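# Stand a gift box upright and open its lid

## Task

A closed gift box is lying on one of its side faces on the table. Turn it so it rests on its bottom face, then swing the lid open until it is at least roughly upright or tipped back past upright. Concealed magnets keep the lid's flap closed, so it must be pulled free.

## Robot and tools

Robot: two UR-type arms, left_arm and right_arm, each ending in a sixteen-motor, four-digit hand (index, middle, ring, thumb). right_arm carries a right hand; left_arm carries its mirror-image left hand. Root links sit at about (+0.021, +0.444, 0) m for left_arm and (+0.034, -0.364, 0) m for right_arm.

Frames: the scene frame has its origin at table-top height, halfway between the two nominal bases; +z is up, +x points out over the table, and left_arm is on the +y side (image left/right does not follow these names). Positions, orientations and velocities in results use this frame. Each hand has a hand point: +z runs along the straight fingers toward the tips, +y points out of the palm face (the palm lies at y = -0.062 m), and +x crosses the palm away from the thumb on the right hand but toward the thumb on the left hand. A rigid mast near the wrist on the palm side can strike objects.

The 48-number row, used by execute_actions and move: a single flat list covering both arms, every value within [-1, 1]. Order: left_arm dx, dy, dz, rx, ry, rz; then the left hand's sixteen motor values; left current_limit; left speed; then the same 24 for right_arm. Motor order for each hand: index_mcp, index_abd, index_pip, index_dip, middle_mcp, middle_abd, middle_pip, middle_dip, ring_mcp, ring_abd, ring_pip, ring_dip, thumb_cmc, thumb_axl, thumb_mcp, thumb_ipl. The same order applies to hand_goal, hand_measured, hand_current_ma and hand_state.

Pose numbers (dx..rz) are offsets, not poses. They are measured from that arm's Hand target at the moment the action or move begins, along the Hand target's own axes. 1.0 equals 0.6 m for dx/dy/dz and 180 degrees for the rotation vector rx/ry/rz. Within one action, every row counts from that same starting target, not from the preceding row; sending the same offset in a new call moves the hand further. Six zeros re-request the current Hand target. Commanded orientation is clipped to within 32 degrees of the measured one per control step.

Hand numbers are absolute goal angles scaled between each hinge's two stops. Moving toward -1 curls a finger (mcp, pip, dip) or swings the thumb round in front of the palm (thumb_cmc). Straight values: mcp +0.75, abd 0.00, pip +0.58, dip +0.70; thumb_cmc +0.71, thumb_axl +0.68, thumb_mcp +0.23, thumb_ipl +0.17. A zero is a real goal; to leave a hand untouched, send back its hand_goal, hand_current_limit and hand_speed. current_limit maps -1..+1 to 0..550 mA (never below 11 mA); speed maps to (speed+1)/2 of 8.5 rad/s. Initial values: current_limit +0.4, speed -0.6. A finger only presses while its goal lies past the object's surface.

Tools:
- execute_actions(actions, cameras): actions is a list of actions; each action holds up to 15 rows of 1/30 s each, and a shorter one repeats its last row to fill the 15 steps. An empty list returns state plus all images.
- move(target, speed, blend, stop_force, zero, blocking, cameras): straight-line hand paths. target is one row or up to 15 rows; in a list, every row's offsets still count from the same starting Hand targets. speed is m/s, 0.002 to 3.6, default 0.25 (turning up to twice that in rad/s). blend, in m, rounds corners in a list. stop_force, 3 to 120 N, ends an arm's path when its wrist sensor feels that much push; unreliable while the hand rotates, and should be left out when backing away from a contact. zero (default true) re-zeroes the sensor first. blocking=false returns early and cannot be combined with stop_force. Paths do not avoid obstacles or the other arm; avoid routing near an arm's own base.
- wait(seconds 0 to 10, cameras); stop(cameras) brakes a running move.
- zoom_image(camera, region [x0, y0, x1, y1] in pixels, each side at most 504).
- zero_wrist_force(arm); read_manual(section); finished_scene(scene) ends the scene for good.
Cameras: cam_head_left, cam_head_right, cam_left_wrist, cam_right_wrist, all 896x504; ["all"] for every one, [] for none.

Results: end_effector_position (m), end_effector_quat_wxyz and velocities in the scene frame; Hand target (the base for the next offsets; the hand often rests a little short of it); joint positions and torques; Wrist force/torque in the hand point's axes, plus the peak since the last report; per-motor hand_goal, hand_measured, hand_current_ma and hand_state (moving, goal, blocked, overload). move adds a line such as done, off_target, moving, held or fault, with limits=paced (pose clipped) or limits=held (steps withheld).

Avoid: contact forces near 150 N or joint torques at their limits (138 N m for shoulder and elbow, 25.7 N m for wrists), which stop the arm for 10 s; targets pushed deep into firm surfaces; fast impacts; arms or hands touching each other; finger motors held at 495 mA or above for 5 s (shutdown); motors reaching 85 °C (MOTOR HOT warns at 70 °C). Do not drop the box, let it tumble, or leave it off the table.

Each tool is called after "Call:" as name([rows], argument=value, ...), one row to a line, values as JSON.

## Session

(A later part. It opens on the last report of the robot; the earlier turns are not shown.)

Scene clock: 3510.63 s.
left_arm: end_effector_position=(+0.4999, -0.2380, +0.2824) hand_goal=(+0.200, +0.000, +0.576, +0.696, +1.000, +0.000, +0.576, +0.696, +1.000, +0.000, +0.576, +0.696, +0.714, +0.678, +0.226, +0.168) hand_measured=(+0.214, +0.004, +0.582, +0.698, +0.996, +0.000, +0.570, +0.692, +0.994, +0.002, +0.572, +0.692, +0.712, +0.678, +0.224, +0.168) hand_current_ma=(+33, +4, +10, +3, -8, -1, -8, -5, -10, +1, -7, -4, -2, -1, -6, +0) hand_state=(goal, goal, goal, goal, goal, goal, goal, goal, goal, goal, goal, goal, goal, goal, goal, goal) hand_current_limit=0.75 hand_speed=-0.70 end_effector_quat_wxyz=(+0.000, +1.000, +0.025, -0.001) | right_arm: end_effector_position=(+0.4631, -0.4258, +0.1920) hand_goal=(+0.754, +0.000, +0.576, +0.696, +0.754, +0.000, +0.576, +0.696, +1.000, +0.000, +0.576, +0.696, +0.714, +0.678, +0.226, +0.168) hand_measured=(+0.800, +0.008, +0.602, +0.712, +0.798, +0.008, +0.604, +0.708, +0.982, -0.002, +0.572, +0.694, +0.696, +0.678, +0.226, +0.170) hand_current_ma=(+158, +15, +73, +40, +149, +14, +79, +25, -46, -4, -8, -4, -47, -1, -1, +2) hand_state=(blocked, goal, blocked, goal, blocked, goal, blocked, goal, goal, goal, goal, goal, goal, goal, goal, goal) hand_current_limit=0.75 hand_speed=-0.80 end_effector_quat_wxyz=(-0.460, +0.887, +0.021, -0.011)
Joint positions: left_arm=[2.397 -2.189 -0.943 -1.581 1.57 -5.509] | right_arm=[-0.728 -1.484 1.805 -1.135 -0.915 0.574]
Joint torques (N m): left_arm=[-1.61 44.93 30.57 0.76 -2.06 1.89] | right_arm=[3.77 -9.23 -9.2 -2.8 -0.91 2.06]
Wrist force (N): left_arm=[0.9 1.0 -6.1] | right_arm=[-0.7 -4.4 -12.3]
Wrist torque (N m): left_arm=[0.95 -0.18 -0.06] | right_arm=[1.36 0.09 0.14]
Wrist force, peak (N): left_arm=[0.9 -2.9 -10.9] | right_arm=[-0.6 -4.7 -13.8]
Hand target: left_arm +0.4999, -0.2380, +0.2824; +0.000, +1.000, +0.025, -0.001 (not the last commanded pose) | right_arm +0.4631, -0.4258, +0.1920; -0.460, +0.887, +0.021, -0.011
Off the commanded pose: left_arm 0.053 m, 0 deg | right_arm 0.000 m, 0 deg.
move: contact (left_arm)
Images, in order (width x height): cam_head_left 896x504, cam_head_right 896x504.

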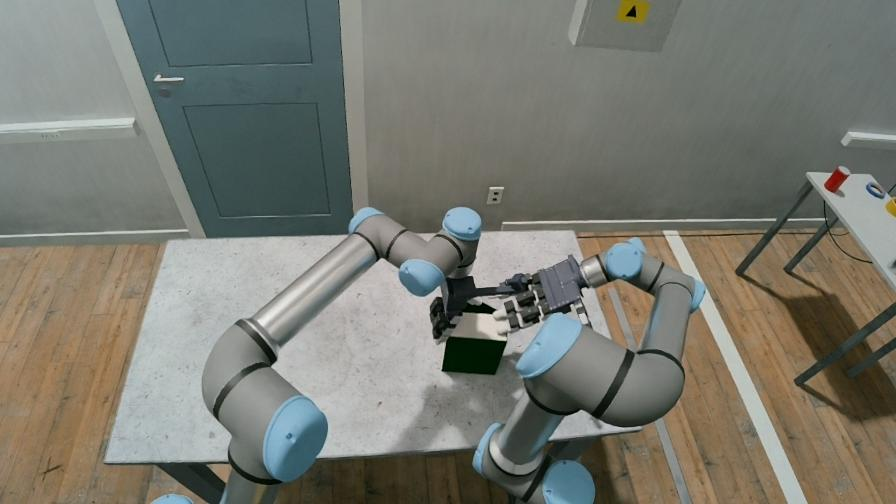

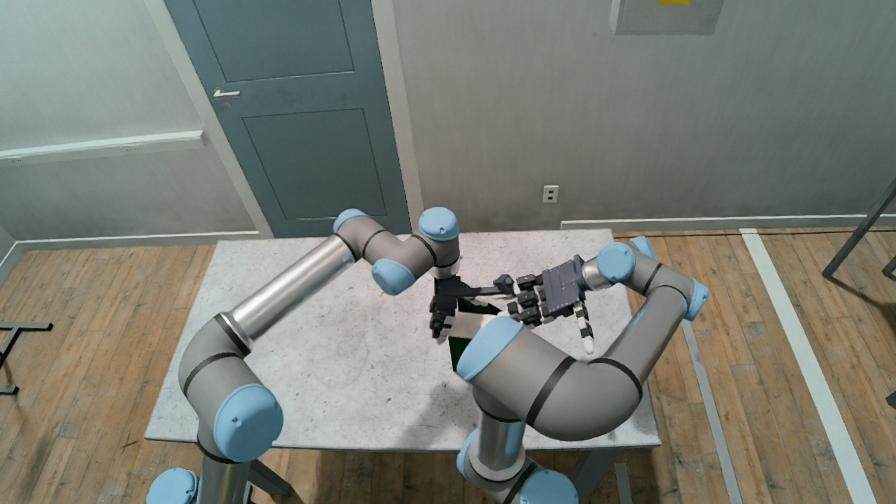

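Call:
move([
  [0,-0.01,-0.02,0,0,0,0.2,0,0.576,0.696,1,0,1,1,1,0,1,1,0.714,0.678,0.226,0.168,0.75,-0.7,0,0,0,0,0,0,0.754,0,0.576,0.696,0.754,0,0.576,0.696,1,0,0.576,0.696,0.714,0.678,0.226,0.168,0.75,-0.8],
  [-0.022,-0.062,-0.02,0,0,0,0.2,0,0.576,0.696,1,0,1,1,1,0,1,1,0.714,0.678,0.226,0.168,0.75,-0.7,0,0,0,0,0,0,0.754,0,0.576,0.696,0.754,0,0.576,0.696,1,0,0.576,0.696,0.714,0.678,0.226,0.168,0.75,-0.8],
], speed=0.04)

Call:
move([
  [0,0,0.09,0,0,0,0.2,0,0.576,0.696,1,0,1,1,1,0,1,1,0.714,0.678,0.226,0.168,0.75,-0.7,0,0,0,0,0,0,0.754,0,0.576,0.696,0.754,0,0.576,0.696,1,0,0.576,0.696,0.714,0.678,0.226,0.168,0.75,-0.8],
], speed=0.04, stop_force=3, cameras=["cam_head_left","cam_head_right"])

Call:
zoom_image(camera="cam_head_left", region=[400, 260, 500, 350])

Call:
zoom_image(camera="cam_head_right", region=[420, 260, 520, 350])

Scene clock: 3541.80 s.
left_arm: end_effector_position=(+0.4849, -0.2016, +0.2945) hand_goal=(+0.200, +0.000, +0.576, +0.696, +1.000, +0.000, +1.000, +1.000, +1.000, +0.000, +1.000, +1.000, +0.714, +0.678, +0.226, +0.168) hand_measured=(+0.212, +0.002, +0.580, +0.698, +0.996, +0.000, +0.992, +0.996, +0.994, +0.002, +0.994, +0.996, +0.712, +0.678, +0.224, +0.168) hand_current_ma=(+29, +2, +8, +3, -8, -1, -14, -6, -10, +1, -11, -6, -2, -1, -6, +0) hand_state=(goal, goal, goal, goal, goal, goal, goal, goal, goal, goal, goal, goal, goal, goal, goal, goal) hand_current_limit=0.75 hand_speed=-0.70 end_effector_quat_wxyz=(+0.000, +1.000, +0.025, -0.001) | right_arm: end_effector_position=(+0.4631, -0.4258, +0.1920) hand_goal=(+0.754, +0.000, +0.576, +0.696, +0.754, +0.000, +0.576, +0.696, +1.000, +0.000, +0.576, +0.696, +0.714, +0.678, +0.226, +0.168) hand_measured=(+0.800, +0.008, +0.604, +0.714, +0.798, +0.008, +0.606, +0.708, +0.982, -0.002, +0.572, +0.694, +0.696, +0.678, +0.226, +0.170) hand_current_ma=(+158, +16, +74, +43, +150, +14, +81, +30, -46, -4, -8, -4, -47, -1, -1, +2) hand_state=(blocked, goal, blocked, goal, blocked, goal, blocked, goal, goal, goal, goal, goal, goal, goal, goal, goal) hand_current_limit=0.75 hand_speed=-0.80 end_effector_quat_wxyz=(-0.460, +0.887, +0.021, -0.011)
Joint positions: left_arm=[2.421 -2.082 -1.082 -1.55 1.571 -5.485] | right_arm=[-0.728 -1.484 1.805 -1.135 -0.915 0.574]
Joint torques (N m): left_arm=[7.54 61.19 10.46 5.14 -1.33 1.88] | right_arm=[3.83 -13.55 -19.45 -2.78 2 2]
Wrist force (N): left_arm=[1.1 3.1 -4.8] | right_arm=[-0.6 -4.5 -9.0]
Wrist torque (N m): left_arm=[0.81 -0.21 -0.16] | right_arm=[1.07 0.09 0.16]
Wrist force, peak (N): left_arm=[0.9 1.1 -6.6] | right_arm=[-0.6 -4.7 -12.7]
Hand target: left_arm +0.4848, -0.2015, +0.2945; +0.000, +1.000, +0.025, -0.001 | right_arm +0.4631, -0.4258, +0.1920; -0.460, +0.887, +0.021, -0.011
Off the commanded pose: left_arm 0.000 m, 0 deg | right_arm 0.000 m, 0 deg.
move: done

Scene clock: 3543.97 s.
left_arm: end_effector_position=(+0.4848, -0.2015, +0.2651) hand_goal=(+0.200, +0.000, +0.576, +0.696, +1.000, +0.000, +1.000, +1.000, +1.000, +0.000, +1.000, +1.000, +0.714, +0.678, +0.226, +0.168) hand_measured=(+0.198, +0.004, +0.586, +0.694, +0.996, +0.000, +0.992, +0.996, +0.994, +0.002, +0.994, +0.996, +0.712, +0.678, +0.224, +0.168) hand_current_ma=(-2, +6, +17, -1, -8, -1, -14, -6, -10, +1, -11, -6, -2, -1, -6, +0) hand_state=(goal, goal, goal, goal, goal, goal, goal, goal, goal, goal, goal, goal, goal, goal, goal, goal) hand_current_limit=0.75 hand_speed=-0.70 end_effector_quat_wxyz=(+0.000, +1.000, +0.025, -0.001) | right_arm: end_effector_position=(+0.4631, -0.4258, +0.1920) hand_goal=(+0.754, +0.000, +0.576, +0.696, +0.754, +0.000, +0.576, +0.696, +1.000, +0.000, +0.576, +0.696, +0.714, +0.678, +0.226, +0.168) hand_measured=(+0.800, +0.008, +0.604, +0.714, +0.798, +0.008, +0.606, +0.708, +0.982, -0.002, +0.572, +0.694, +0.696, +0.678, +0.226, +0.170) hand_current_ma=(+158, +15, +74, +43, +150, +13, +81, +30, -46, -4, -8, -4, -47, -1, -1, +2) hand_state=(blocked, goal, blocked, goal, blocked, goal, blocked, goal, goal, goal, goal, goal, goal, goal, goal, goal) hand_current_limit=0.75 hand_speed=-0.80 end_effector_quat_wxyz=(-0.460, +0.887, +0.021, -0.011)
Joint positions: left_arm=[2.421 -2.086 -1.151 -1.477 1.571 -5.485] | right_arm=[-0.728 -1.484 1.805 -1.135 -0.915 0.574]
Joint torques (N m): left_arm=[-6.57 60.66 29.95 0.34 -1.84 1.79] | right_arm=[3.92 -15.52 -23.08 -2.79 1.96 2.04]
Wrist force (N): left_arm=[1.7 3.0 -6.6] | right_arm=[-0.7 -4.6 -9.3]
Wrist torque (N m): left_arm=[0.94 -0.20 -0.18] | right_arm=[1.08 0.07 0.15]
Wrist force, peak (N): left_arm=[3.5 -6.3 -22.3] | right_arm=[-0.6 -4.6 -9.4]
Hand target: left_arm +0.4848, -0.2015, +0.2651; +0.000, +1.000, +0.025, -0.001 (not the last commanded pose) | right_arm +0.4631, -0.4258, +0.1920; -0.460, +0.887, +0.021, -0.011
Off the commanded pose: left_arm 0.025 m, 0 deg | right_arm 0.000 m, 0 deg.
move: contact (left_arm)
Images, in order (width x height): cam_head_left 896x504, cam_head_right 896x504.

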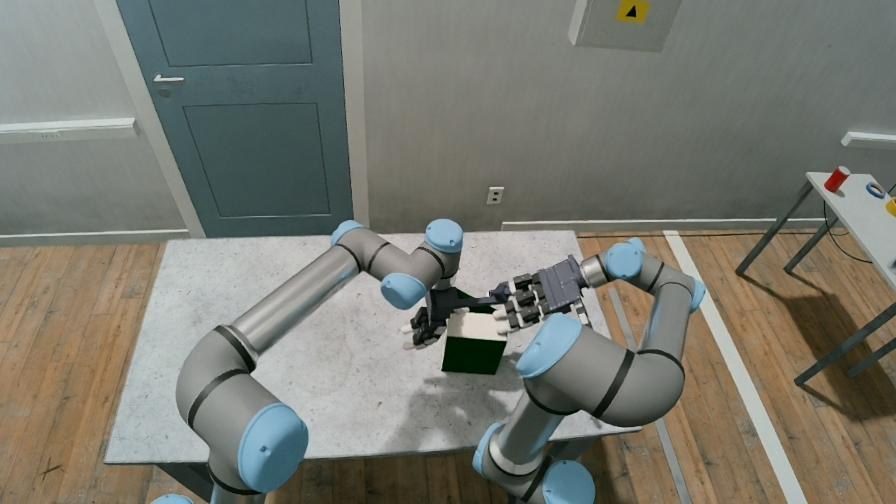

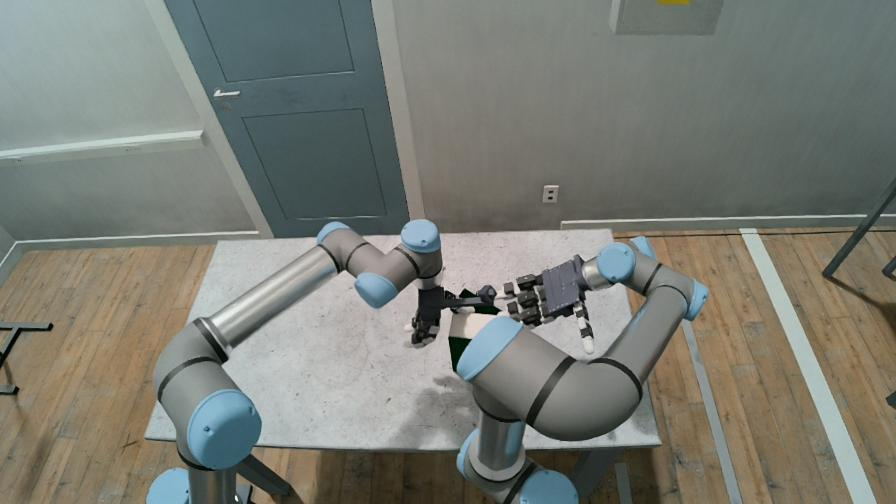

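Scaled by 5.040 from the camera's 896x504 image, which has a finer 1280x720 frame.

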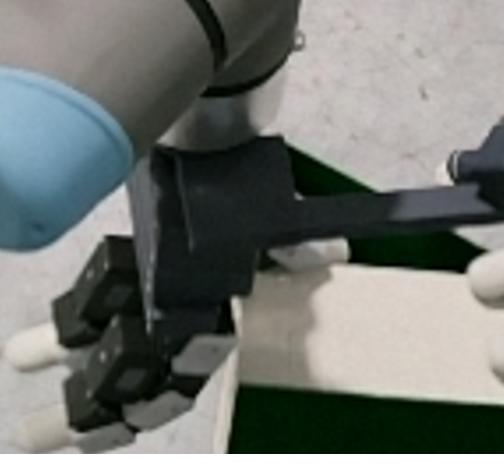

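Scaled by 5.040 from the camera's 896x504 image, which has a finer 1280x720 frame.

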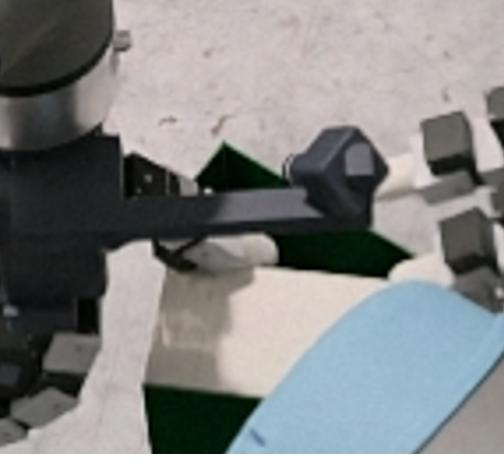

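Call:
move([
  [0,0,-0.03,0,0,0,0.2,0,0.576,0.696,1,0,1,1,1,0,1,1,0.714,0.678,0.226,0.168,0.75,-0.7,0,0,0,0,0,0,0.754,0,0.576,0.696,0.754,0,0.576,0.696,1,0,0.576,0.696,0.714,0.678,0.226,0.168,0.75,-0.8],
  [0.025,0,-0.03,0,0,0,0.2,0,0.576,0.696,1,0,1,1,1,0,1,1,0.714,0.678,0.226,0.168,0.75,-0.7,0,0,0,0,0,0,0.754,0,0.576,0.696,0.754,0,0.576,0.696,1,0,0.576,0.696,0.714,0.678,0.226,0.168,0.75,-0.8],
], speed=0.04)

Call:
move([
  [0,0,0.095,0,0,0,0.2,0,0.576,0.696,1,0,1,1,1,0,1,1,0.714,0.678,0.226,0.168,0.75,-0.7,0,0,0,0,0,0,0.754,0,0.576,0.696,0.754,0,0.576,0.696,1,0,0.576,0.696,0.714,0.678,0.226,0.168,0.75,-0.8],
], speed=0.025, stop_force=3, cameras=["cam_head_left","cam_head_right"])

Call:
zoom_image(camera="cam_head_left", region=[400, 260, 500, 350])

Call:
zoom_image(camera="cam_head_right", region=[420, 260, 520, 350])

Scene clock: 3557.07 s.
left_arm: end_effector_position=(+0.4997, -0.2007, +0.2831) hand_goal=(+0.200, +0.000, +0.576, +0.696, +1.000, +0.000, +1.000, +1.000, +1.000, +0.000, +1.000, +1.000, +0.714, +0.678, +0.226, +0.168) hand_measured=(+0.202, +0.004, +0.580, +0.694, +0.996, +0.000, +0.992, +0.996, +0.994, +0.002, +0.994, +0.996, +0.712, +0.678, +0.224, +0.168) hand_current_ma=(+4, +4, +8, -1, -8, -1, -14, -6, -10, +1, -11, -6, -2, -1, -6, +0) hand_state=(goal, goal, goal, goal, goal, goal, goal, goal, goal, goal, goal, goal, goal, goal, goal, goal) hand_current_limit=0.75 hand_speed=-0.70 end_effector_quat_wxyz=(+0.000, +1.000, +0.025, -0.001) | right_arm: end_effector_position=(+0.4631, -0.4258, +0.1920) hand_goal=(+0.754, +0.000, +0.576, +0.696, +0.754, +0.000, +0.576, +0.696, +1.000, +0.000, +0.576, +0.696, +0.714, +0.678, +0.226, +0.168) hand_measured=(+0.800, +0.008, +0.604, +0.714, +0.798, +0.008, +0.606, +0.710, +0.982, -0.002, +0.572, +0.694, +0.696, +0.678, +0.226, +0.170) hand_current_ma=(+158, +15, +74, +43, +150, +13, +81, +31, -46, -4, -8, -4, -47, -1, -1, +2) hand_state=(blocked, goal, blocked, goal, blocked, goal, blocked, goal, goal, goal, goal, goal, goal, goal, goal, goal) hand_current_limit=0.75 hand_speed=-0.80 end_effector_quat_wxyz=(-0.460, +0.887, +0.021, -0.011)
Joint positions: left_arm=[2.436 -2.106 -1.074 -1.534 1.571 -5.47] | right_arm=[-0.728 -1.484 1.805 -1.135 -0.915 0.574]
Joint torques (N m): left_arm=[7.95 36.54 33.08 0.58 1.23 1.81] | right_arm=[3.91 -19.76 -29.38 -2.77 2 2.01]
Wrist force (N): left_arm=[1.0 3.3 -4.9] | right_arm=[-0.4 -4.5 -8.0]
Wrist torque (N m): left_arm=[0.85 -0.20 -0.18] | right_arm=[1.00 0.07 0.16]
Wrist force, peak (N): left_arm=[1.8 3.1 -6.5] | right_arm=[-0.7 -4.8 -9.3]
Hand target: left_arm +0.4998, -0.2007, +0.2831; +0.000, +1.000, +0.025, -0.001 | right_arm +0.4631, -0.4258, +0.1920; -0.460, +0.887, +0.021, -0.011
Off the commanded pose: left_arm 0.000 m, 0 deg | right_arm 0.000 m, 0 deg.
move: done

Scene clock: 3560.37 s.
left_arm: end_effector_position=(+0.4997, -0.2007, +0.2261) hand_goal=(+0.200, +0.000, +0.576, +0.696, +1.000, +0.000, +1.000, +1.000, +1.000, +0.000, +1.000, +1.000, +0.714, +0.678, +0.226, +0.168) hand_measured=(+0.202, +0.004, +0.580, +0.694, +0.996, +0.000, +0.992, +0.996, +0.994, +0.002, +0.994, +0.996, +0.712, +0.678, +0.224, +0.168) hand_current_ma=(+4, +4, +8, -1, -8, -1, -14, -6, -10, +1, -11, -6, -2, -1, -6, +0) hand_state=(goal, goal, goal, goal, goal, goal, goal, goal, goal, goal, goal, goal, goal, goal, goal, goal) hand_current_limit=0.75 hand_speed=-0.70 end_effector_quat_wxyz=(+0.000, +1.000, +0.025, -0.001) | right_arm: end_effector_position=(+0.4631, -0.4258, +0.1920) hand_goal=(+0.754, +0.000, +0.576, +0.696, +0.754, +0.000, +0.576, +0.696, +1.000, +0.000, +0.576, +0.696, +0.714, +0.678, +0.226, +0.168) hand_measured=(+0.800, +0.008, +0.604, +0.714, +0.798, +0.008, +0.606, +0.710, +0.982, -0.002, +0.572, +0.694, +0.696, +0.678, +0.226, +0.170) hand_current_ma=(+158, +15, +74, +43, +150, +13, +81, +31, -46, -4, -8, -4, -47, -1, -1, +2) hand_state=(blocked, goal, blocked, goal, blocked, goal, blocked, goal, goal, goal, goal, goal, goal, goal, goal, goal) hand_current_limit=0.75 hand_speed=-0.80 end_effector_quat_wxyz=(-0.460, +0.887, +0.021, -0.011)
Joint positions: left_arm=[2.436 -2.122 -1.196 -1.396 1.571 -5.47] | right_arm=[-0.728 -1.484 1.805 -1.135 -0.915 0.574]
Joint torques (N m): left_arm=[1.65 36.82 9.71 4.94 -0.43 -0.21] | right_arm=[3.4 -21.88 -29.17 -2.8 1.87 2.03]
Wrist force (N): left_arm=[1.0 3.2 -4.7] | right_arm=[-0.4 -4.3 -7.9]
Wrist torque (N m): left_arm=[0.83 -0.21 -0.18] | right_arm=[1.01 0.06 0.17]
Wrist force, peak (N): left_arm=[1.2 3.3 -5.2] | right_arm=[-0.7 -4.6 -8.4]
Hand target: left_arm +0.4997, -0.2007, +0.2261; +0.000, +1.000, +0.025, -0.001 | right_arm +0.4631, -0.4258, +0.1920; -0.460, +0.887, +0.021, -0.011
Off the commanded pose: left_arm 0.000 m, 0 deg | right_arm 0.000 m, 0 deg.
move: done
Images, in order (width x height): cam_head_left 896x504, cam_head_right 896x504.

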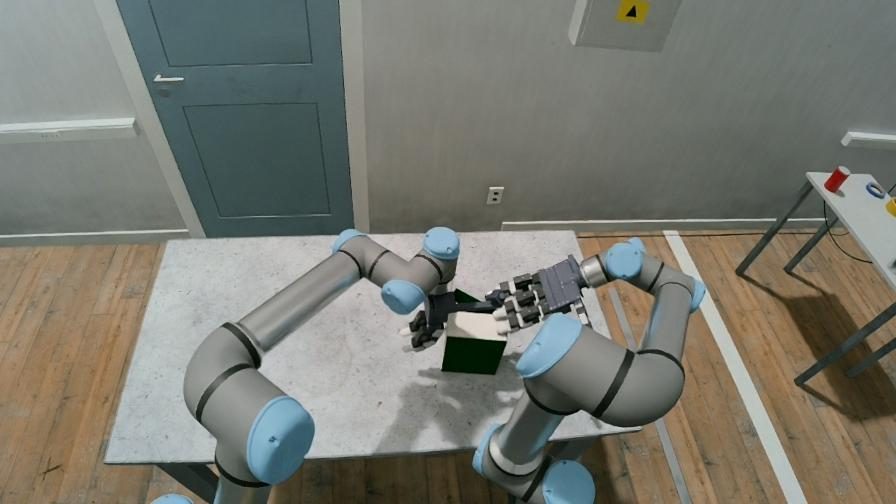

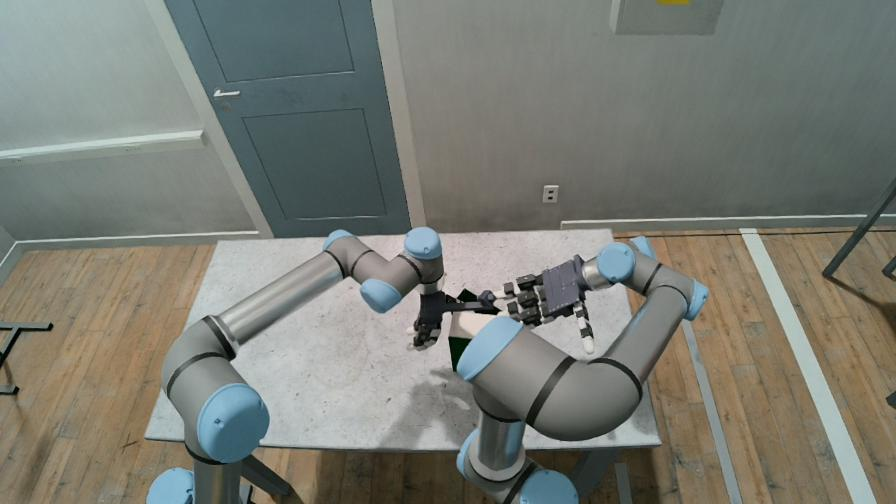

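Scaled by 5.040 from the camera's 896x504 image, which has a finer 1280x720 frame.

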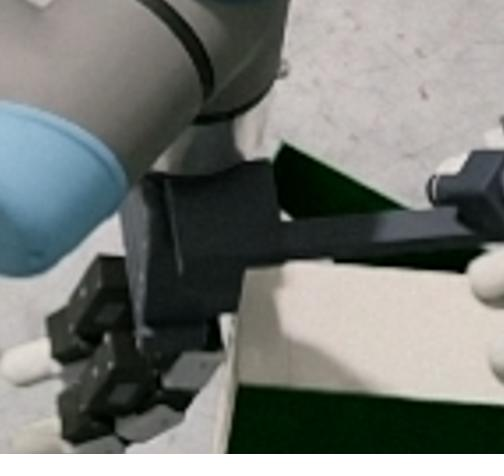

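Scaled by 5.040 from the camera's 896x504 image, which has a finer 1280x720 frame.

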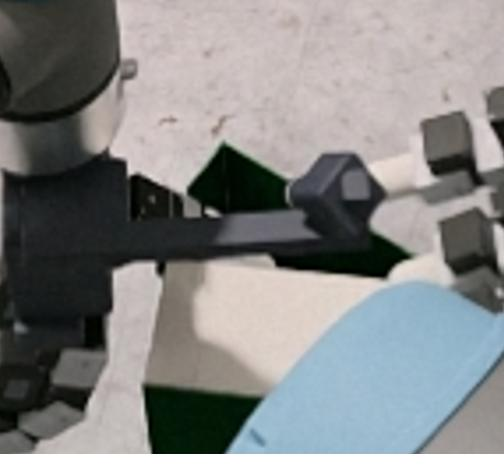

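Call:
move([
  [0,0,-0.033,0,0,0,0.2,0,0.576,0.696,1,0,1,1,1,0,1,1,0.714,0.678,0.226,0.168,0.75,-0.7,0,0.008,0.006,0,0,0,0.754,0,0.576,0.696,0.754,0,0.576,0.696,1,0,0.576,0.696,0.714,0.678,0.226,0.168,0.75,-0.8],
  [0.083,0.025,-0.033,0,0,0,0.2,0,0.576,0.696,1,0,1,1,1,0,1,1,0.714,0.678,0.226,0.168,0.75,-0.7,0,0.008,0.006,0,0,0,0.754,0,0.576,0.696,0.754,0,0.576,0.696,1,0,0.576,0.696,0.714,0.678,0.226,0.168,0.75,-0.8],
  [0.133,0.117,-0.033,0,0,0,0.2,0,0.576,0.696,1,0,1,1,1,0,1,1,0.714,0.678,0.226,0.168,0.75,-0.7,0,0.008,0.006,0,0,0,0.754,0,0.576,0.696,0.754,0,0.576,0.696,1,0,0.576,0.696,0.714,0.678,0.226,0.168,0.75,-0.8],
  [0.133,0.175,-0.033,0,0,0,0.2,0,0.576,0.696,1,0,1,1,1,0,1,1,0.714,0.678,0.226,0.168,0.75,-0.7,0,0.008,0.006,0,0,0,0.754,0,0.576,0.696,0.754,0,0.576,0.696,1,0,0.576,0.696,0.714,0.678,0.226,0.168,0.75,-0.8],
], speed=0.03, stop_force=12, cameras=["cam_head_left","cam_head_right"])

Call:
zoom_image(camera="cam_head_left", region=[400, 240, 560, 380])

Call:
zoom_image(camera="cam_head_right", region=[400, 240, 560, 380])

Scene clock: 3592.60 s.
left_arm: end_effector_position=(+0.5745, -0.2528, +0.2456) hand_goal=(+0.200, +0.000, +0.576, +0.696, +1.000, +0.000, +1.000, +1.000, +1.000, +0.000, +1.000, +1.000, +0.714, +0.678, +0.226, +0.168) hand_measured=(+0.212, -0.004, +0.580, +0.696, +0.996, +0.000, +0.992, +0.996, +1.000, +0.010, +1.000, +0.996, +0.712, +0.678, +0.222, +0.168) hand_current_ma=(+30, -5, +8, +1, -8, -1, -13, -6, +1, +18, +0, -5, -2, -1, -6, +0) hand_state=(goal, goal, goal, goal, goal, goal, goal, goal, goal, goal, goal, goal, goal, goal, goal, goal) hand_current_limit=0.75 hand_speed=-0.70 end_effector_quat_wxyz=(+0.000, +1.000, +0.025, +0.000) | right_arm: end_effector_position=(+0.4631, -0.4256, +0.1860) hand_goal=(+0.754, +0.000, +0.576, +0.696, +0.754, +0.000, +0.576, +0.696, +1.000, +0.000, +0.576, +0.696, +0.714, +0.678, +0.226, +0.168) hand_measured=(+0.828, +0.006, +0.618, +0.720, +0.824, +0.006, +0.622, +0.722, +0.982, -0.002, +0.572, +0.694, +0.696, +0.678, +0.226, +0.170) hand_current_ma=(+280, +11, +125, +65, +257, +8, +146, +72, -46, -4, -8, -4, -47, -1, -1, +2) hand_state=(blocked, goal, blocked, blocked, blocked, goal, blocked, blocked, goal, goal, goal, goal, goal, goal, goal, goal) hand_current_limit=0.75 hand_speed=-0.80 end_effector_quat_wxyz=(-0.460, +0.887, +0.021, -0.011)
Joint positions: left_arm=[2.447 -2.375 -0.721 -1.617 1.57 -5.459] | right_arm=[-0.727 -1.479 1.816 -1.151 -0.915 0.574]
Joint torques (N m): left_arm=[3.95 66.6 7 4.16 -1.59 1.55] | right_arm=[1.4 -9.82 -13.49 0.42 0.6 2.07]
Wrist force (N): left_arm=[4.0 -0.1 -12.0] | right_arm=[-0.1 -6.2 -16.8]
Wrist torque (N m): left_arm=[1.59 -0.57 0.43] | right_arm=[1.91 -0.07 0.15]
Wrist force, peak (N): left_arm=[2.9 -10.9 -11.7] | right_arm=[-0.2 -5.8 -20.2]
Hand target: left_arm +0.5745, -0.2528, +0.2456; +0.000, +1.000, +0.025, +0.000 (not the last commanded pose) | right_arm +0.4631, -0.4256, +0.1860; -0.460, +0.887, +0.021, -0.011
Off the commanded pose: left_arm 0.050 m, 0 deg | right_arm 0.000 m, 0 deg.
move: contact (left_arm)
Images, in order (width x height): cam_head_left 896x504, cam_head_right 896x504.

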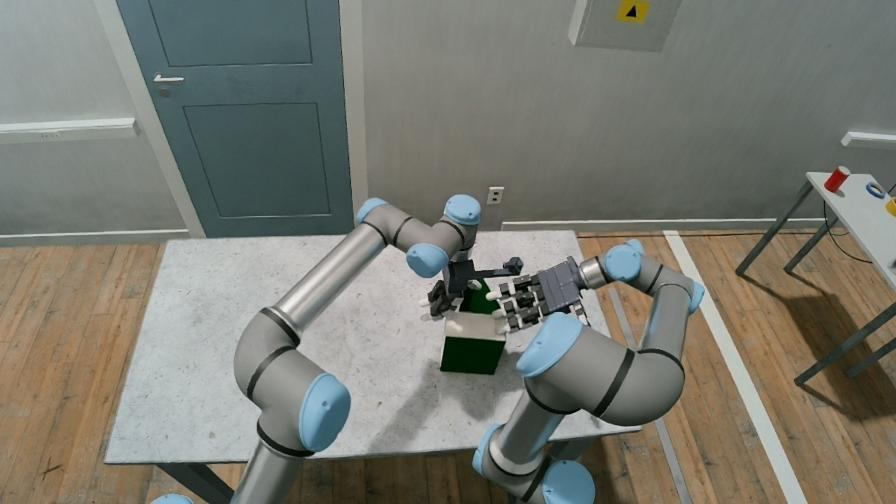

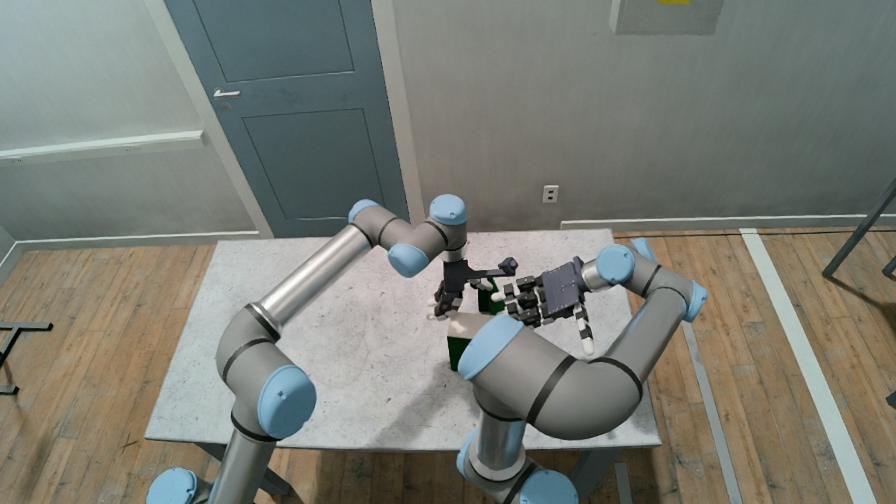

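Scaled by 3.150 from the camera's 896x504 image, which has a finer 1280x720 frame.

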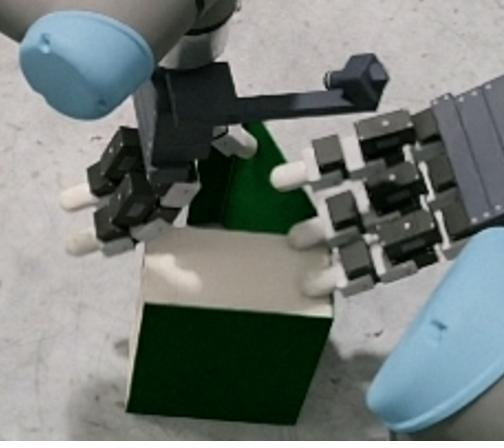

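Scaled by 3.150 from the camera's 896x504 image, which has a finer 1280x720 frame.

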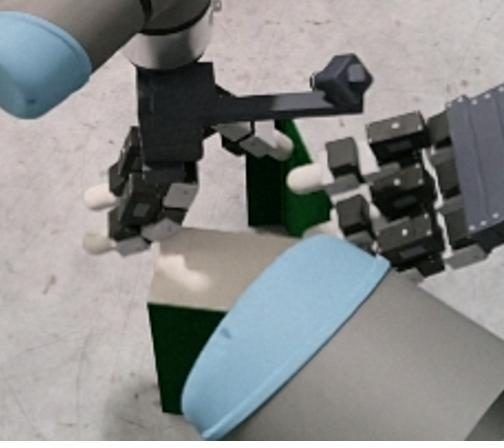

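Call:
move([
  [0.05,0.0,0,0,0,0,0.2,0,0.576,0.696,1,0,1,1,1,0,1,1,0.714,0.678,0.226,0.168,0.75,-0.7,0,0,0,0,0,0,0.754,0,0.576,0.696,0.754,0,0.576,0.696,1,0,0.576,0.696,0.714,0.678,0.226,0.168,0.75,-0.8],
  [0.05,0.08,0,0,0,0,0.2,0,0.576,0.696,1,0,1,1,1,0,1,1,0.714,0.678,0.226,0.168,0.75,-0.7,0,0,0,0,0,0,0.754,0,0.576,0.696,0.754,0,0.576,0.696,1,0,0.576,0.696,0.714,0.678,0.226,0.168,0.75,-0.8],
], speed=0.03, stop_force=12, cameras=["cam_head_left","cam_head_right"])

Call:
zoom_image(camera="cam_head_left", region=[400, 240, 560, 380])

Call:
zoom_image(camera="cam_head_right", region=[400, 240, 560, 380])

Scene clock: 3613.23 s.
left_arm: end_effector_position=(+0.6068, -0.2992, +0.2456) hand_goal=(+0.200, +0.000, +0.576, +0.696, +1.000, +0.000, +1.000, +1.000, +1.000, +0.000, +1.000, +1.000, +0.714, +0.678, +0.226, +0.168) hand_measured=(+0.214, -0.012, +0.582, +0.698, +0.996, +0.000, +0.992, +0.996, +0.996, -0.004, +1.000, +0.996, +0.712, +0.678, +0.222, +0.168) hand_current_ma=(+33, -22, +10, +2, -8, -1, -13, -6, -5, -5, +0, -5, -2, -1, -6, +0) hand_state=(goal, goal, goal, goal, goal, goal, goal, goal, goal, goal, goal, goal, goal, goal, goal, goal) hand_current_limit=0.75 hand_speed=-0.70 end_effector_quat_wxyz=(+0.000, +1.000, +0.025, +0.000) | right_arm: end_effector_position=(+0.4631, -0.4256, +0.1860) hand_goal=(+0.754, +0.000, +0.576, +0.696, +0.754, +0.000, +0.576, +0.696, +1.000, +0.000, +0.576, +0.696, +0.714, +0.678, +0.226, +0.168) hand_measured=(+0.828, +0.002, +0.618, +0.722, +0.824, +0.000, +0.624, +0.724, +0.982, -0.002, +0.572, +0.694, +0.696, +0.678, +0.226, +0.170) hand_current_ma=(+280, +1, +126, +71, +258, +0, +147, +77, -46, -4, -8, -4, -47, -1, -1, +2) hand_state=(blocked, goal, blocked, blocked, blocked, goal, blocked, blocked, goal, goal, goal, goal, goal, goal, goal, goal) hand_current_limit=0.75 hand_speed=-0.80 end_effector_quat_wxyz=(-0.460, +0.887, +0.021, -0.011)
Joint positions: left_arm=[2.429 -2.724 -0.051 -1.938 1.57 -5.477] | right_arm=[-0.727 -1.479 1.816 -1.151 -0.915 0.574]
Joint torques (N m): left_arm=[-7.19 54.84 32.85 0.81 1.8 1.78] | right_arm=[1.27 -12.3 -20.38 -2.83 -1.92 1.87]
Wrist force (N): left_arm=[0.6 2.2 -4.8] | right_arm=[0.5 -6.8 -6.4]
Wrist torque (N m): left_arm=[0.80 -0.24 -0.03] | right_arm=[1.11 0.08 0.20]
Wrist force, peak (N): left_arm=[4.1 -0.3 -12.4] | right_arm=[-0.2 -6.2 -17.1]
Hand target: left_arm +0.6069, -0.2992, +0.2456; +0.000, +1.000, +0.025, +0.000 | right_arm +0.4631, -0.4256, +0.1860; -0.460, +0.887, +0.021, -0.011
Off the commanded pose: left_arm 0.000 m, 0 deg | right_arm 0.000 m, 0 deg.
move: done
Images, in order (width x height): cam_head_left 896x504, cam_head_right 896x504.

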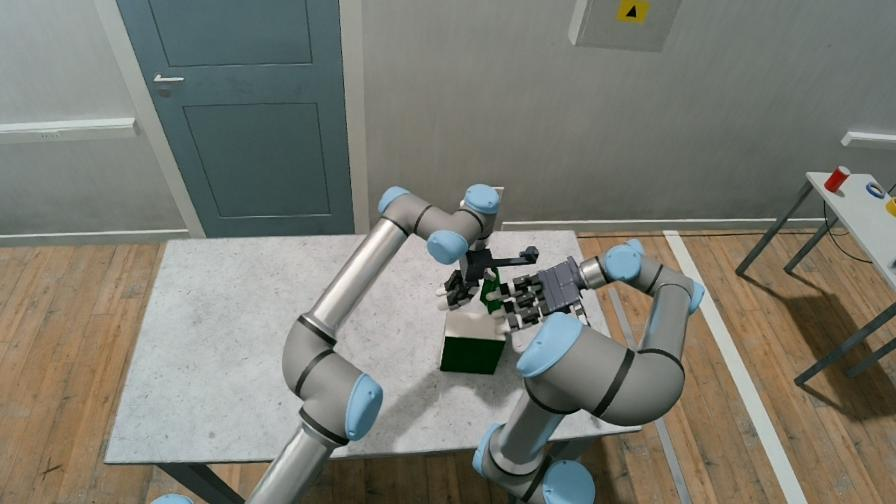

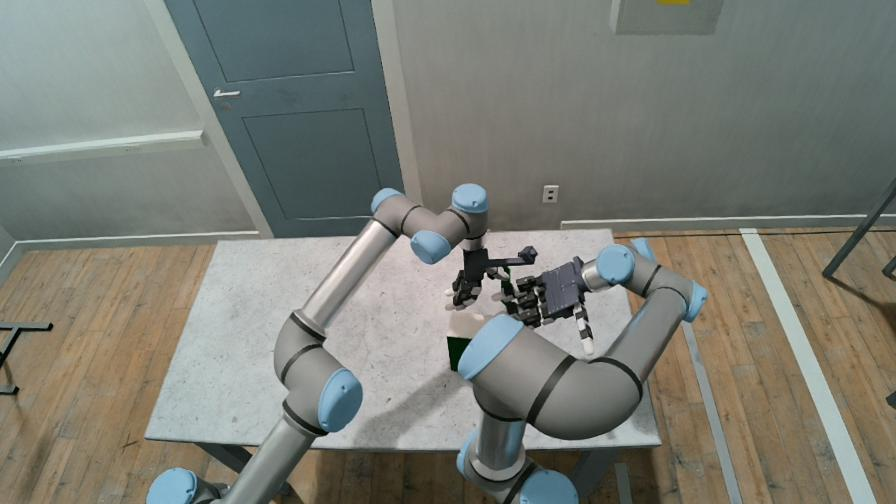

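Scaled by 3.150 from the camera's 896x504 image, which has a finer 1280x720 frame.

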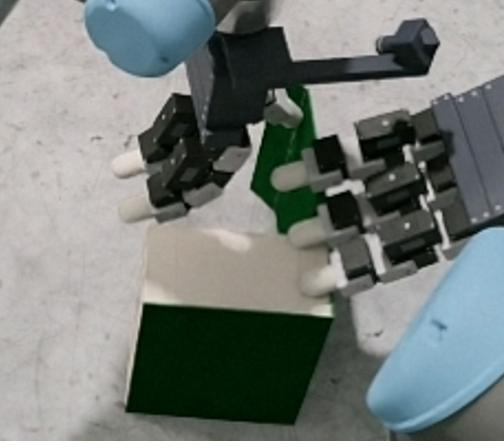

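Scaled by 3.150 from the camera's 896x504 image, which has a finer 1280x720 frame.

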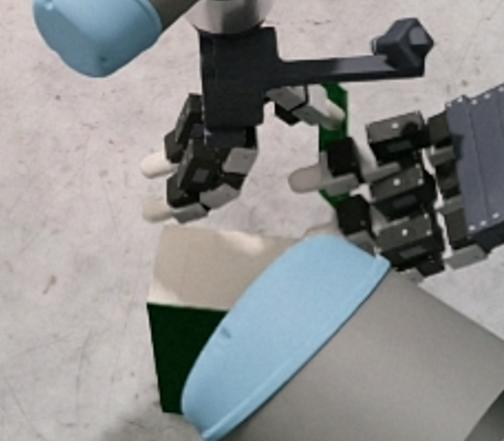

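Call:
move([
  [-0.04,0.06,0,0,0,0,0.2,0,0.576,0.696,1,0,1,1,1,0,1,1,0.714,0.678,0.226,0.168,0.75,-0.7,0,0,0,0,0,0,0.754,0,0.576,0.696,0.754,0,0.576,0.696,1,0,0.576,0.696,0.714,0.678,0.226,0.168,0.75,-0.8],
], speed=0.03, stop_force=12, cameras=["cam_head_left","cam_head_right"])

Call:
zoom_image(camera="cam_head_left", region=[400, 240, 560, 380])

Scene clock: 3624.03 s.
left_arm: end_effector_position=(+0.5843, -0.3350, +0.2451) hand_goal=(+0.200, +0.000, +0.576, +0.696, +1.000, +0.000, +1.000, +1.000, +1.000, +0.000, +1.000, +1.000, +0.714, +0.678, +0.226, +0.168) hand_measured=(+0.214, +0.004, +0.582, +0.698, +0.996, +0.000, +0.992, +0.996, +1.000, +0.008, +1.000, +0.996, +0.712, +0.678, +0.222, +0.168) hand_current_ma=(+33, +5, +9, +2, -8, -1, -13, -6, +1, +13, +0, -5, -2, -1, -6, +0) hand_state=(goal, goal, goal, goal, goal, goal, goal, goal, goal, goal, goal, goal, goal, goal, goal, goal) hand_current_limit=0.75 hand_speed=-0.70 end_effector_quat_wxyz=(+0.018, +0.999, +0.028, +0.012) | right_arm: end_effector_position=(+0.4631, -0.4256, +0.1860) hand_goal=(+0.754, +0.000, +0.576, +0.696, +0.754, +0.000, +0.576, +0.696, +1.000, +0.000, +0.576, +0.696, +0.714, +0.678, +0.226, +0.168) hand_measured=(+0.828, +0.002, +0.618, +0.722, +0.824, +0.002, +0.624, +0.724, +0.980, +0.004, +0.572, +0.696, +0.696, +0.678, +0.226, +0.170) hand_current_ma=(+280, +4, +126, +71, +258, +2, +148, +81, -56, +8, -8, +0, -47, -1, -1, +2) hand_state=(blocked, goal, blocked, blocked, blocked, goal, blocked, blocked, blocked, goal, goal, goal, goal, goal, goal, goal) hand_current_limit=0.75 hand_speed=-0.80 end_effector_quat_wxyz=(-0.460, +0.887, +0.021, -0.011)
Joint positions: left_arm=[2.383 -2.743 -0.036 -1.891 1.563 -5.528] | right_arm=[-0.727 -1.479 1.816 -1.151 -0.915 0.574]
Joint torques (N m): left_arm=[0.57 83.84 11.31 6.96 -0.9 1.52] | right_arm=[0.74 -13.81 -25.92 0.96 -1.82 1.85]
Wrist force (N): left_arm=[2.6 -9.3 -2.7] | right_arm=[-0.2 -2.7 -17.1]
Wrist torque (N m): left_arm=[0.68 0.06 0.88] | right_arm=[1.99 0.64 0.38]
Wrist force, peak (N): left_arm=[2.8 -12.2 -2.6] | right_arm=[-0.2 -2.2 -19.2]
Hand target: left_arm +0.5843, -0.3350, +0.2451; +0.018, +0.999, +0.028, +0.012 (not the last commanded pose) | right_arm +0.4631, -0.4256, +0.1860; -0.460, +0.887, +0.021, -0.011
Off the commanded pose: left_arm 0.002 m, 3 deg | right_arm 0.000 m, 0 deg.
elbow stopped short (left arm): the move would have taken joint 3 (elbow) straighter than the controller allows.
move: contact (left_arm)
Images, in order (width x height): cam_head_left 896x504, cam_head_right 896x504.

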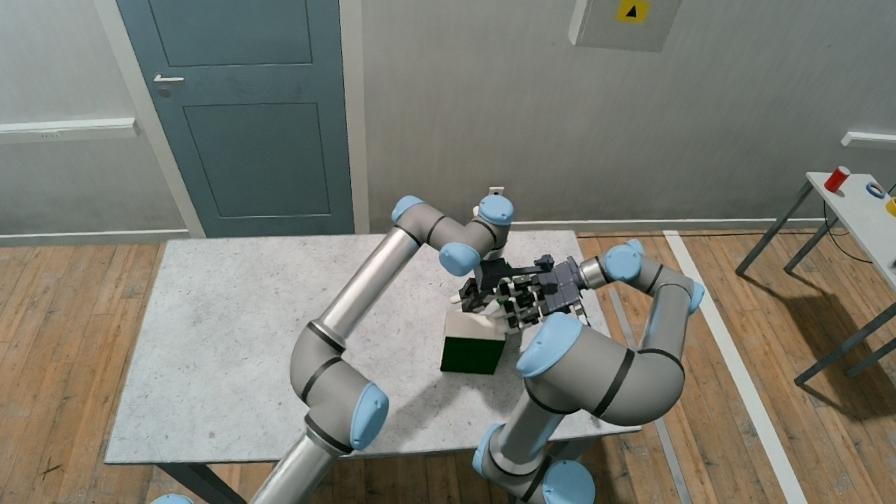

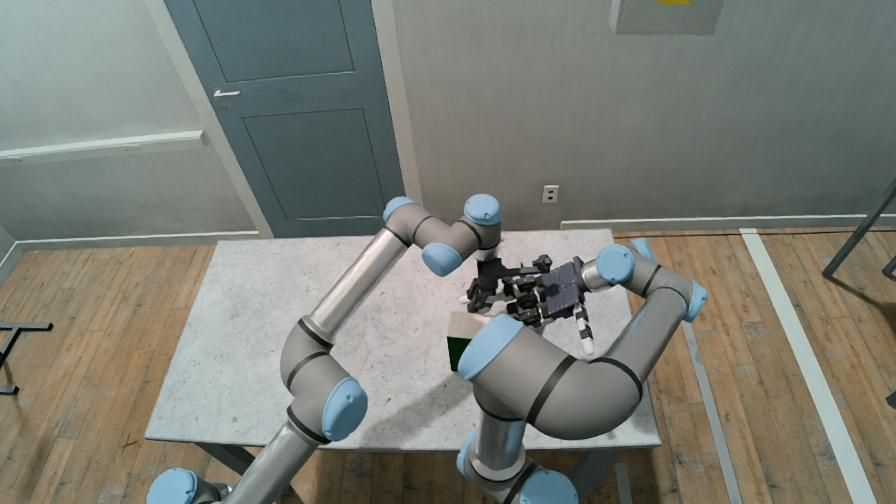

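Scaled by 3.150 from the camera's 896x504 image, which has a finer 1280x720 frame.

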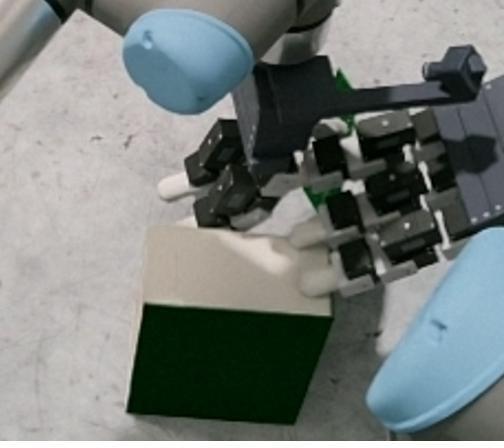

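Call:
move([
  [0,-0.08,0,0,0,0,0.2,0,0.576,0.696,1,0,1,1,1,0,1,1,0.714,0.678,0.226,0.168,0.75,-0.7,0,0,0,0,0,0,0.754,0,0.576,0.696,0.754,0,0.576,0.696,1,0,0.576,0.696,0.714,0.678,0.226,0.168,0.75,-0.8],
  [0,-0.08,-0.2,0,0,0,0.2,0,0.576,0.696,1,0,1,1,1,0,1,1,0.714,0.678,0.226,0.168,0.75,-0.7,0,0,0,0,0,0,0.754,0,0.576,0.696,0.754,0,0.576,0.696,1,0,0.576,0.696,0.714,0.678,0.226,0.168,0.75,-0.8],
  [-0.1,-0.45,-0.2,0,0,0,0.2,0,0.576,0.696,1,0,1,1,1,0,1,1,0.714,0.678,0.226,0.168,0.75,-0.7,0,0,0,0,0,0,0.754,0,0.576,0.696,0.754,0,0.576,0.696,1,0,0.576,0.696,0.714,0.678,0.226,0.168,0.75,-0.8],
], speed=0.08, cameras=["cam_head_left","cam_head_right"])

Call:
zoom_image(camera="cam_head_left", region=[400, 240, 560, 380])

Call:
zoom_image(camera="cam_head_right", region=[400, 240, 560, 380])

Scene clock: 3649.13 s.
left_arm: end_effector_position=(+0.5066, -0.0648, +0.3537) hand_goal=(+0.200, +0.000, +0.576, +0.696, +1.000, +0.000, +1.000, +1.000, +1.000, +0.000, +1.000, +1.000, +0.714, +0.678, +0.226, +0.168) hand_measured=(+0.212, +0.004, +0.580, +0.698, +0.996, +0.000, +0.992, +0.996, +0.986, +0.004, +0.994, +0.998, +0.712, +0.678, +0.222, +0.168) hand_current_ma=(+29, +4, +8, +2, -8, -1, -13, -6, -31, +4, -11, -3, -2, -1, -6, +0) hand_state=(goal, goal, goal, goal, goal, goal, goal, goal, goal, goal, goal, goal, goal, goal, goal, goal) hand_current_limit=0.75 hand_speed=-0.70 end_effector_quat_wxyz=(+0.018, +0.999, +0.028, +0.012) | right_arm: end_effector_position=(+0.4631, -0.4256, +0.1860) hand_goal=(+0.754, +0.000, +0.576, +0.696, +0.754, +0.000, +0.576, +0.696, +1.000, +0.000, +0.576, +0.696, +0.714, +0.678, +0.226, +0.168) hand_measured=(+0.828, +0.008, +0.618, +0.722, +0.824, +0.002, +0.624, +0.726, +0.982, +0.004, +0.572, +0.696, +0.696, +0.678, +0.226, +0.170) hand_current_ma=(+280, +14, +126, +71, +258, +3, +148, +82, -51, +4, -5, +1, -47, -1, -1, +2) hand_state=(blocked, goal, blocked, blocked, blocked, goal, blocked, blocked, goal, goal, goal, goal, goal, goal, goal, goal) hand_current_limit=0.75 hand_speed=-0.80 end_effector_quat_wxyz=(-0.460, +0.887, +0.021, -0.011)
Joint positions: left_arm=[2.615 -1.83 -1.306 -1.536 1.553 -5.295] | right_arm=[-0.727 -1.479 1.816 -1.151 -0.915 0.574]
Joint torques (N m): left_arm=[6.68 51.59 10.55 4.92 -1.68 2.26] | right_arm=[1.19 -16.25 -27.97 -3.53 -1.91 1.67]
Wrist force (N): left_arm=[1.3 2.6 -4.6] | right_arm=[0.1 -6.6 -6.5]
Wrist torque (N m): left_arm=[0.74 -0.28 -0.15] | right_arm=[1.11 -0.11 0.14]
Wrist force, peak (N): left_arm=[2.4 -10.1 -2.9] | right_arm=[-0.1 -2.9 -17.5]
Hand target: left_arm +0.5065, -0.0647, +0.3537; +0.018, +0.999, +0.028, +0.012 | right_arm +0.4631, -0.4256, +0.1860; -0.460, +0.887, +0.021, -0.011
Off the commanded pose: left_arm 0.000 m, 0 deg | right_arm 0.000 m, 0 deg.
elbow stopped short (left arm): the move would have taken joint 3 (elbow) straighter than the controller allows.
move: done
Images, in order (width x height): cam_head_left 896x504, cam_head_right 896x504.

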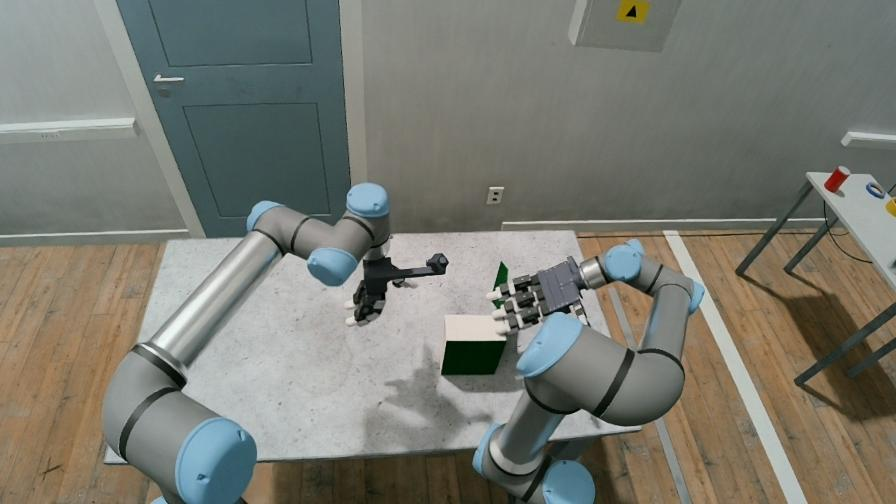

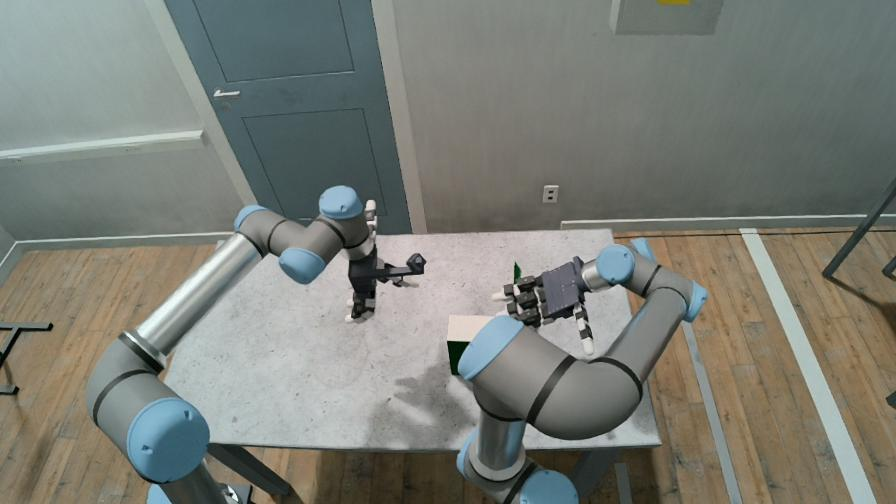

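Scaled by 3.150 from the camera's 896x504 image, which has a finer 1280x720 frame.

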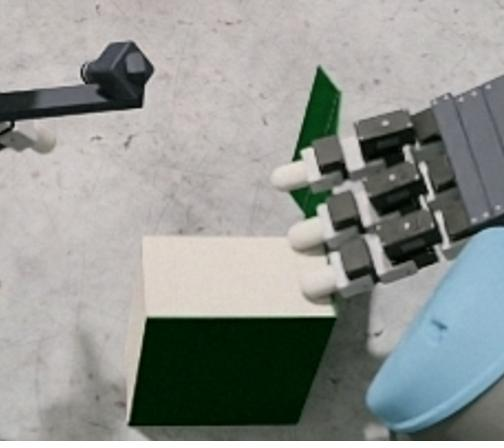

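Scaled by 3.150 from the camera's 896x504 image, which has a finer 1280x720 frame.

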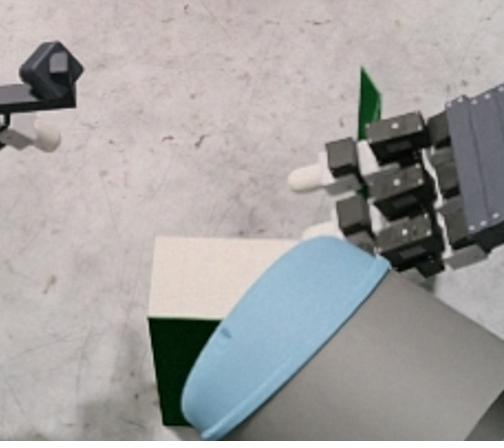

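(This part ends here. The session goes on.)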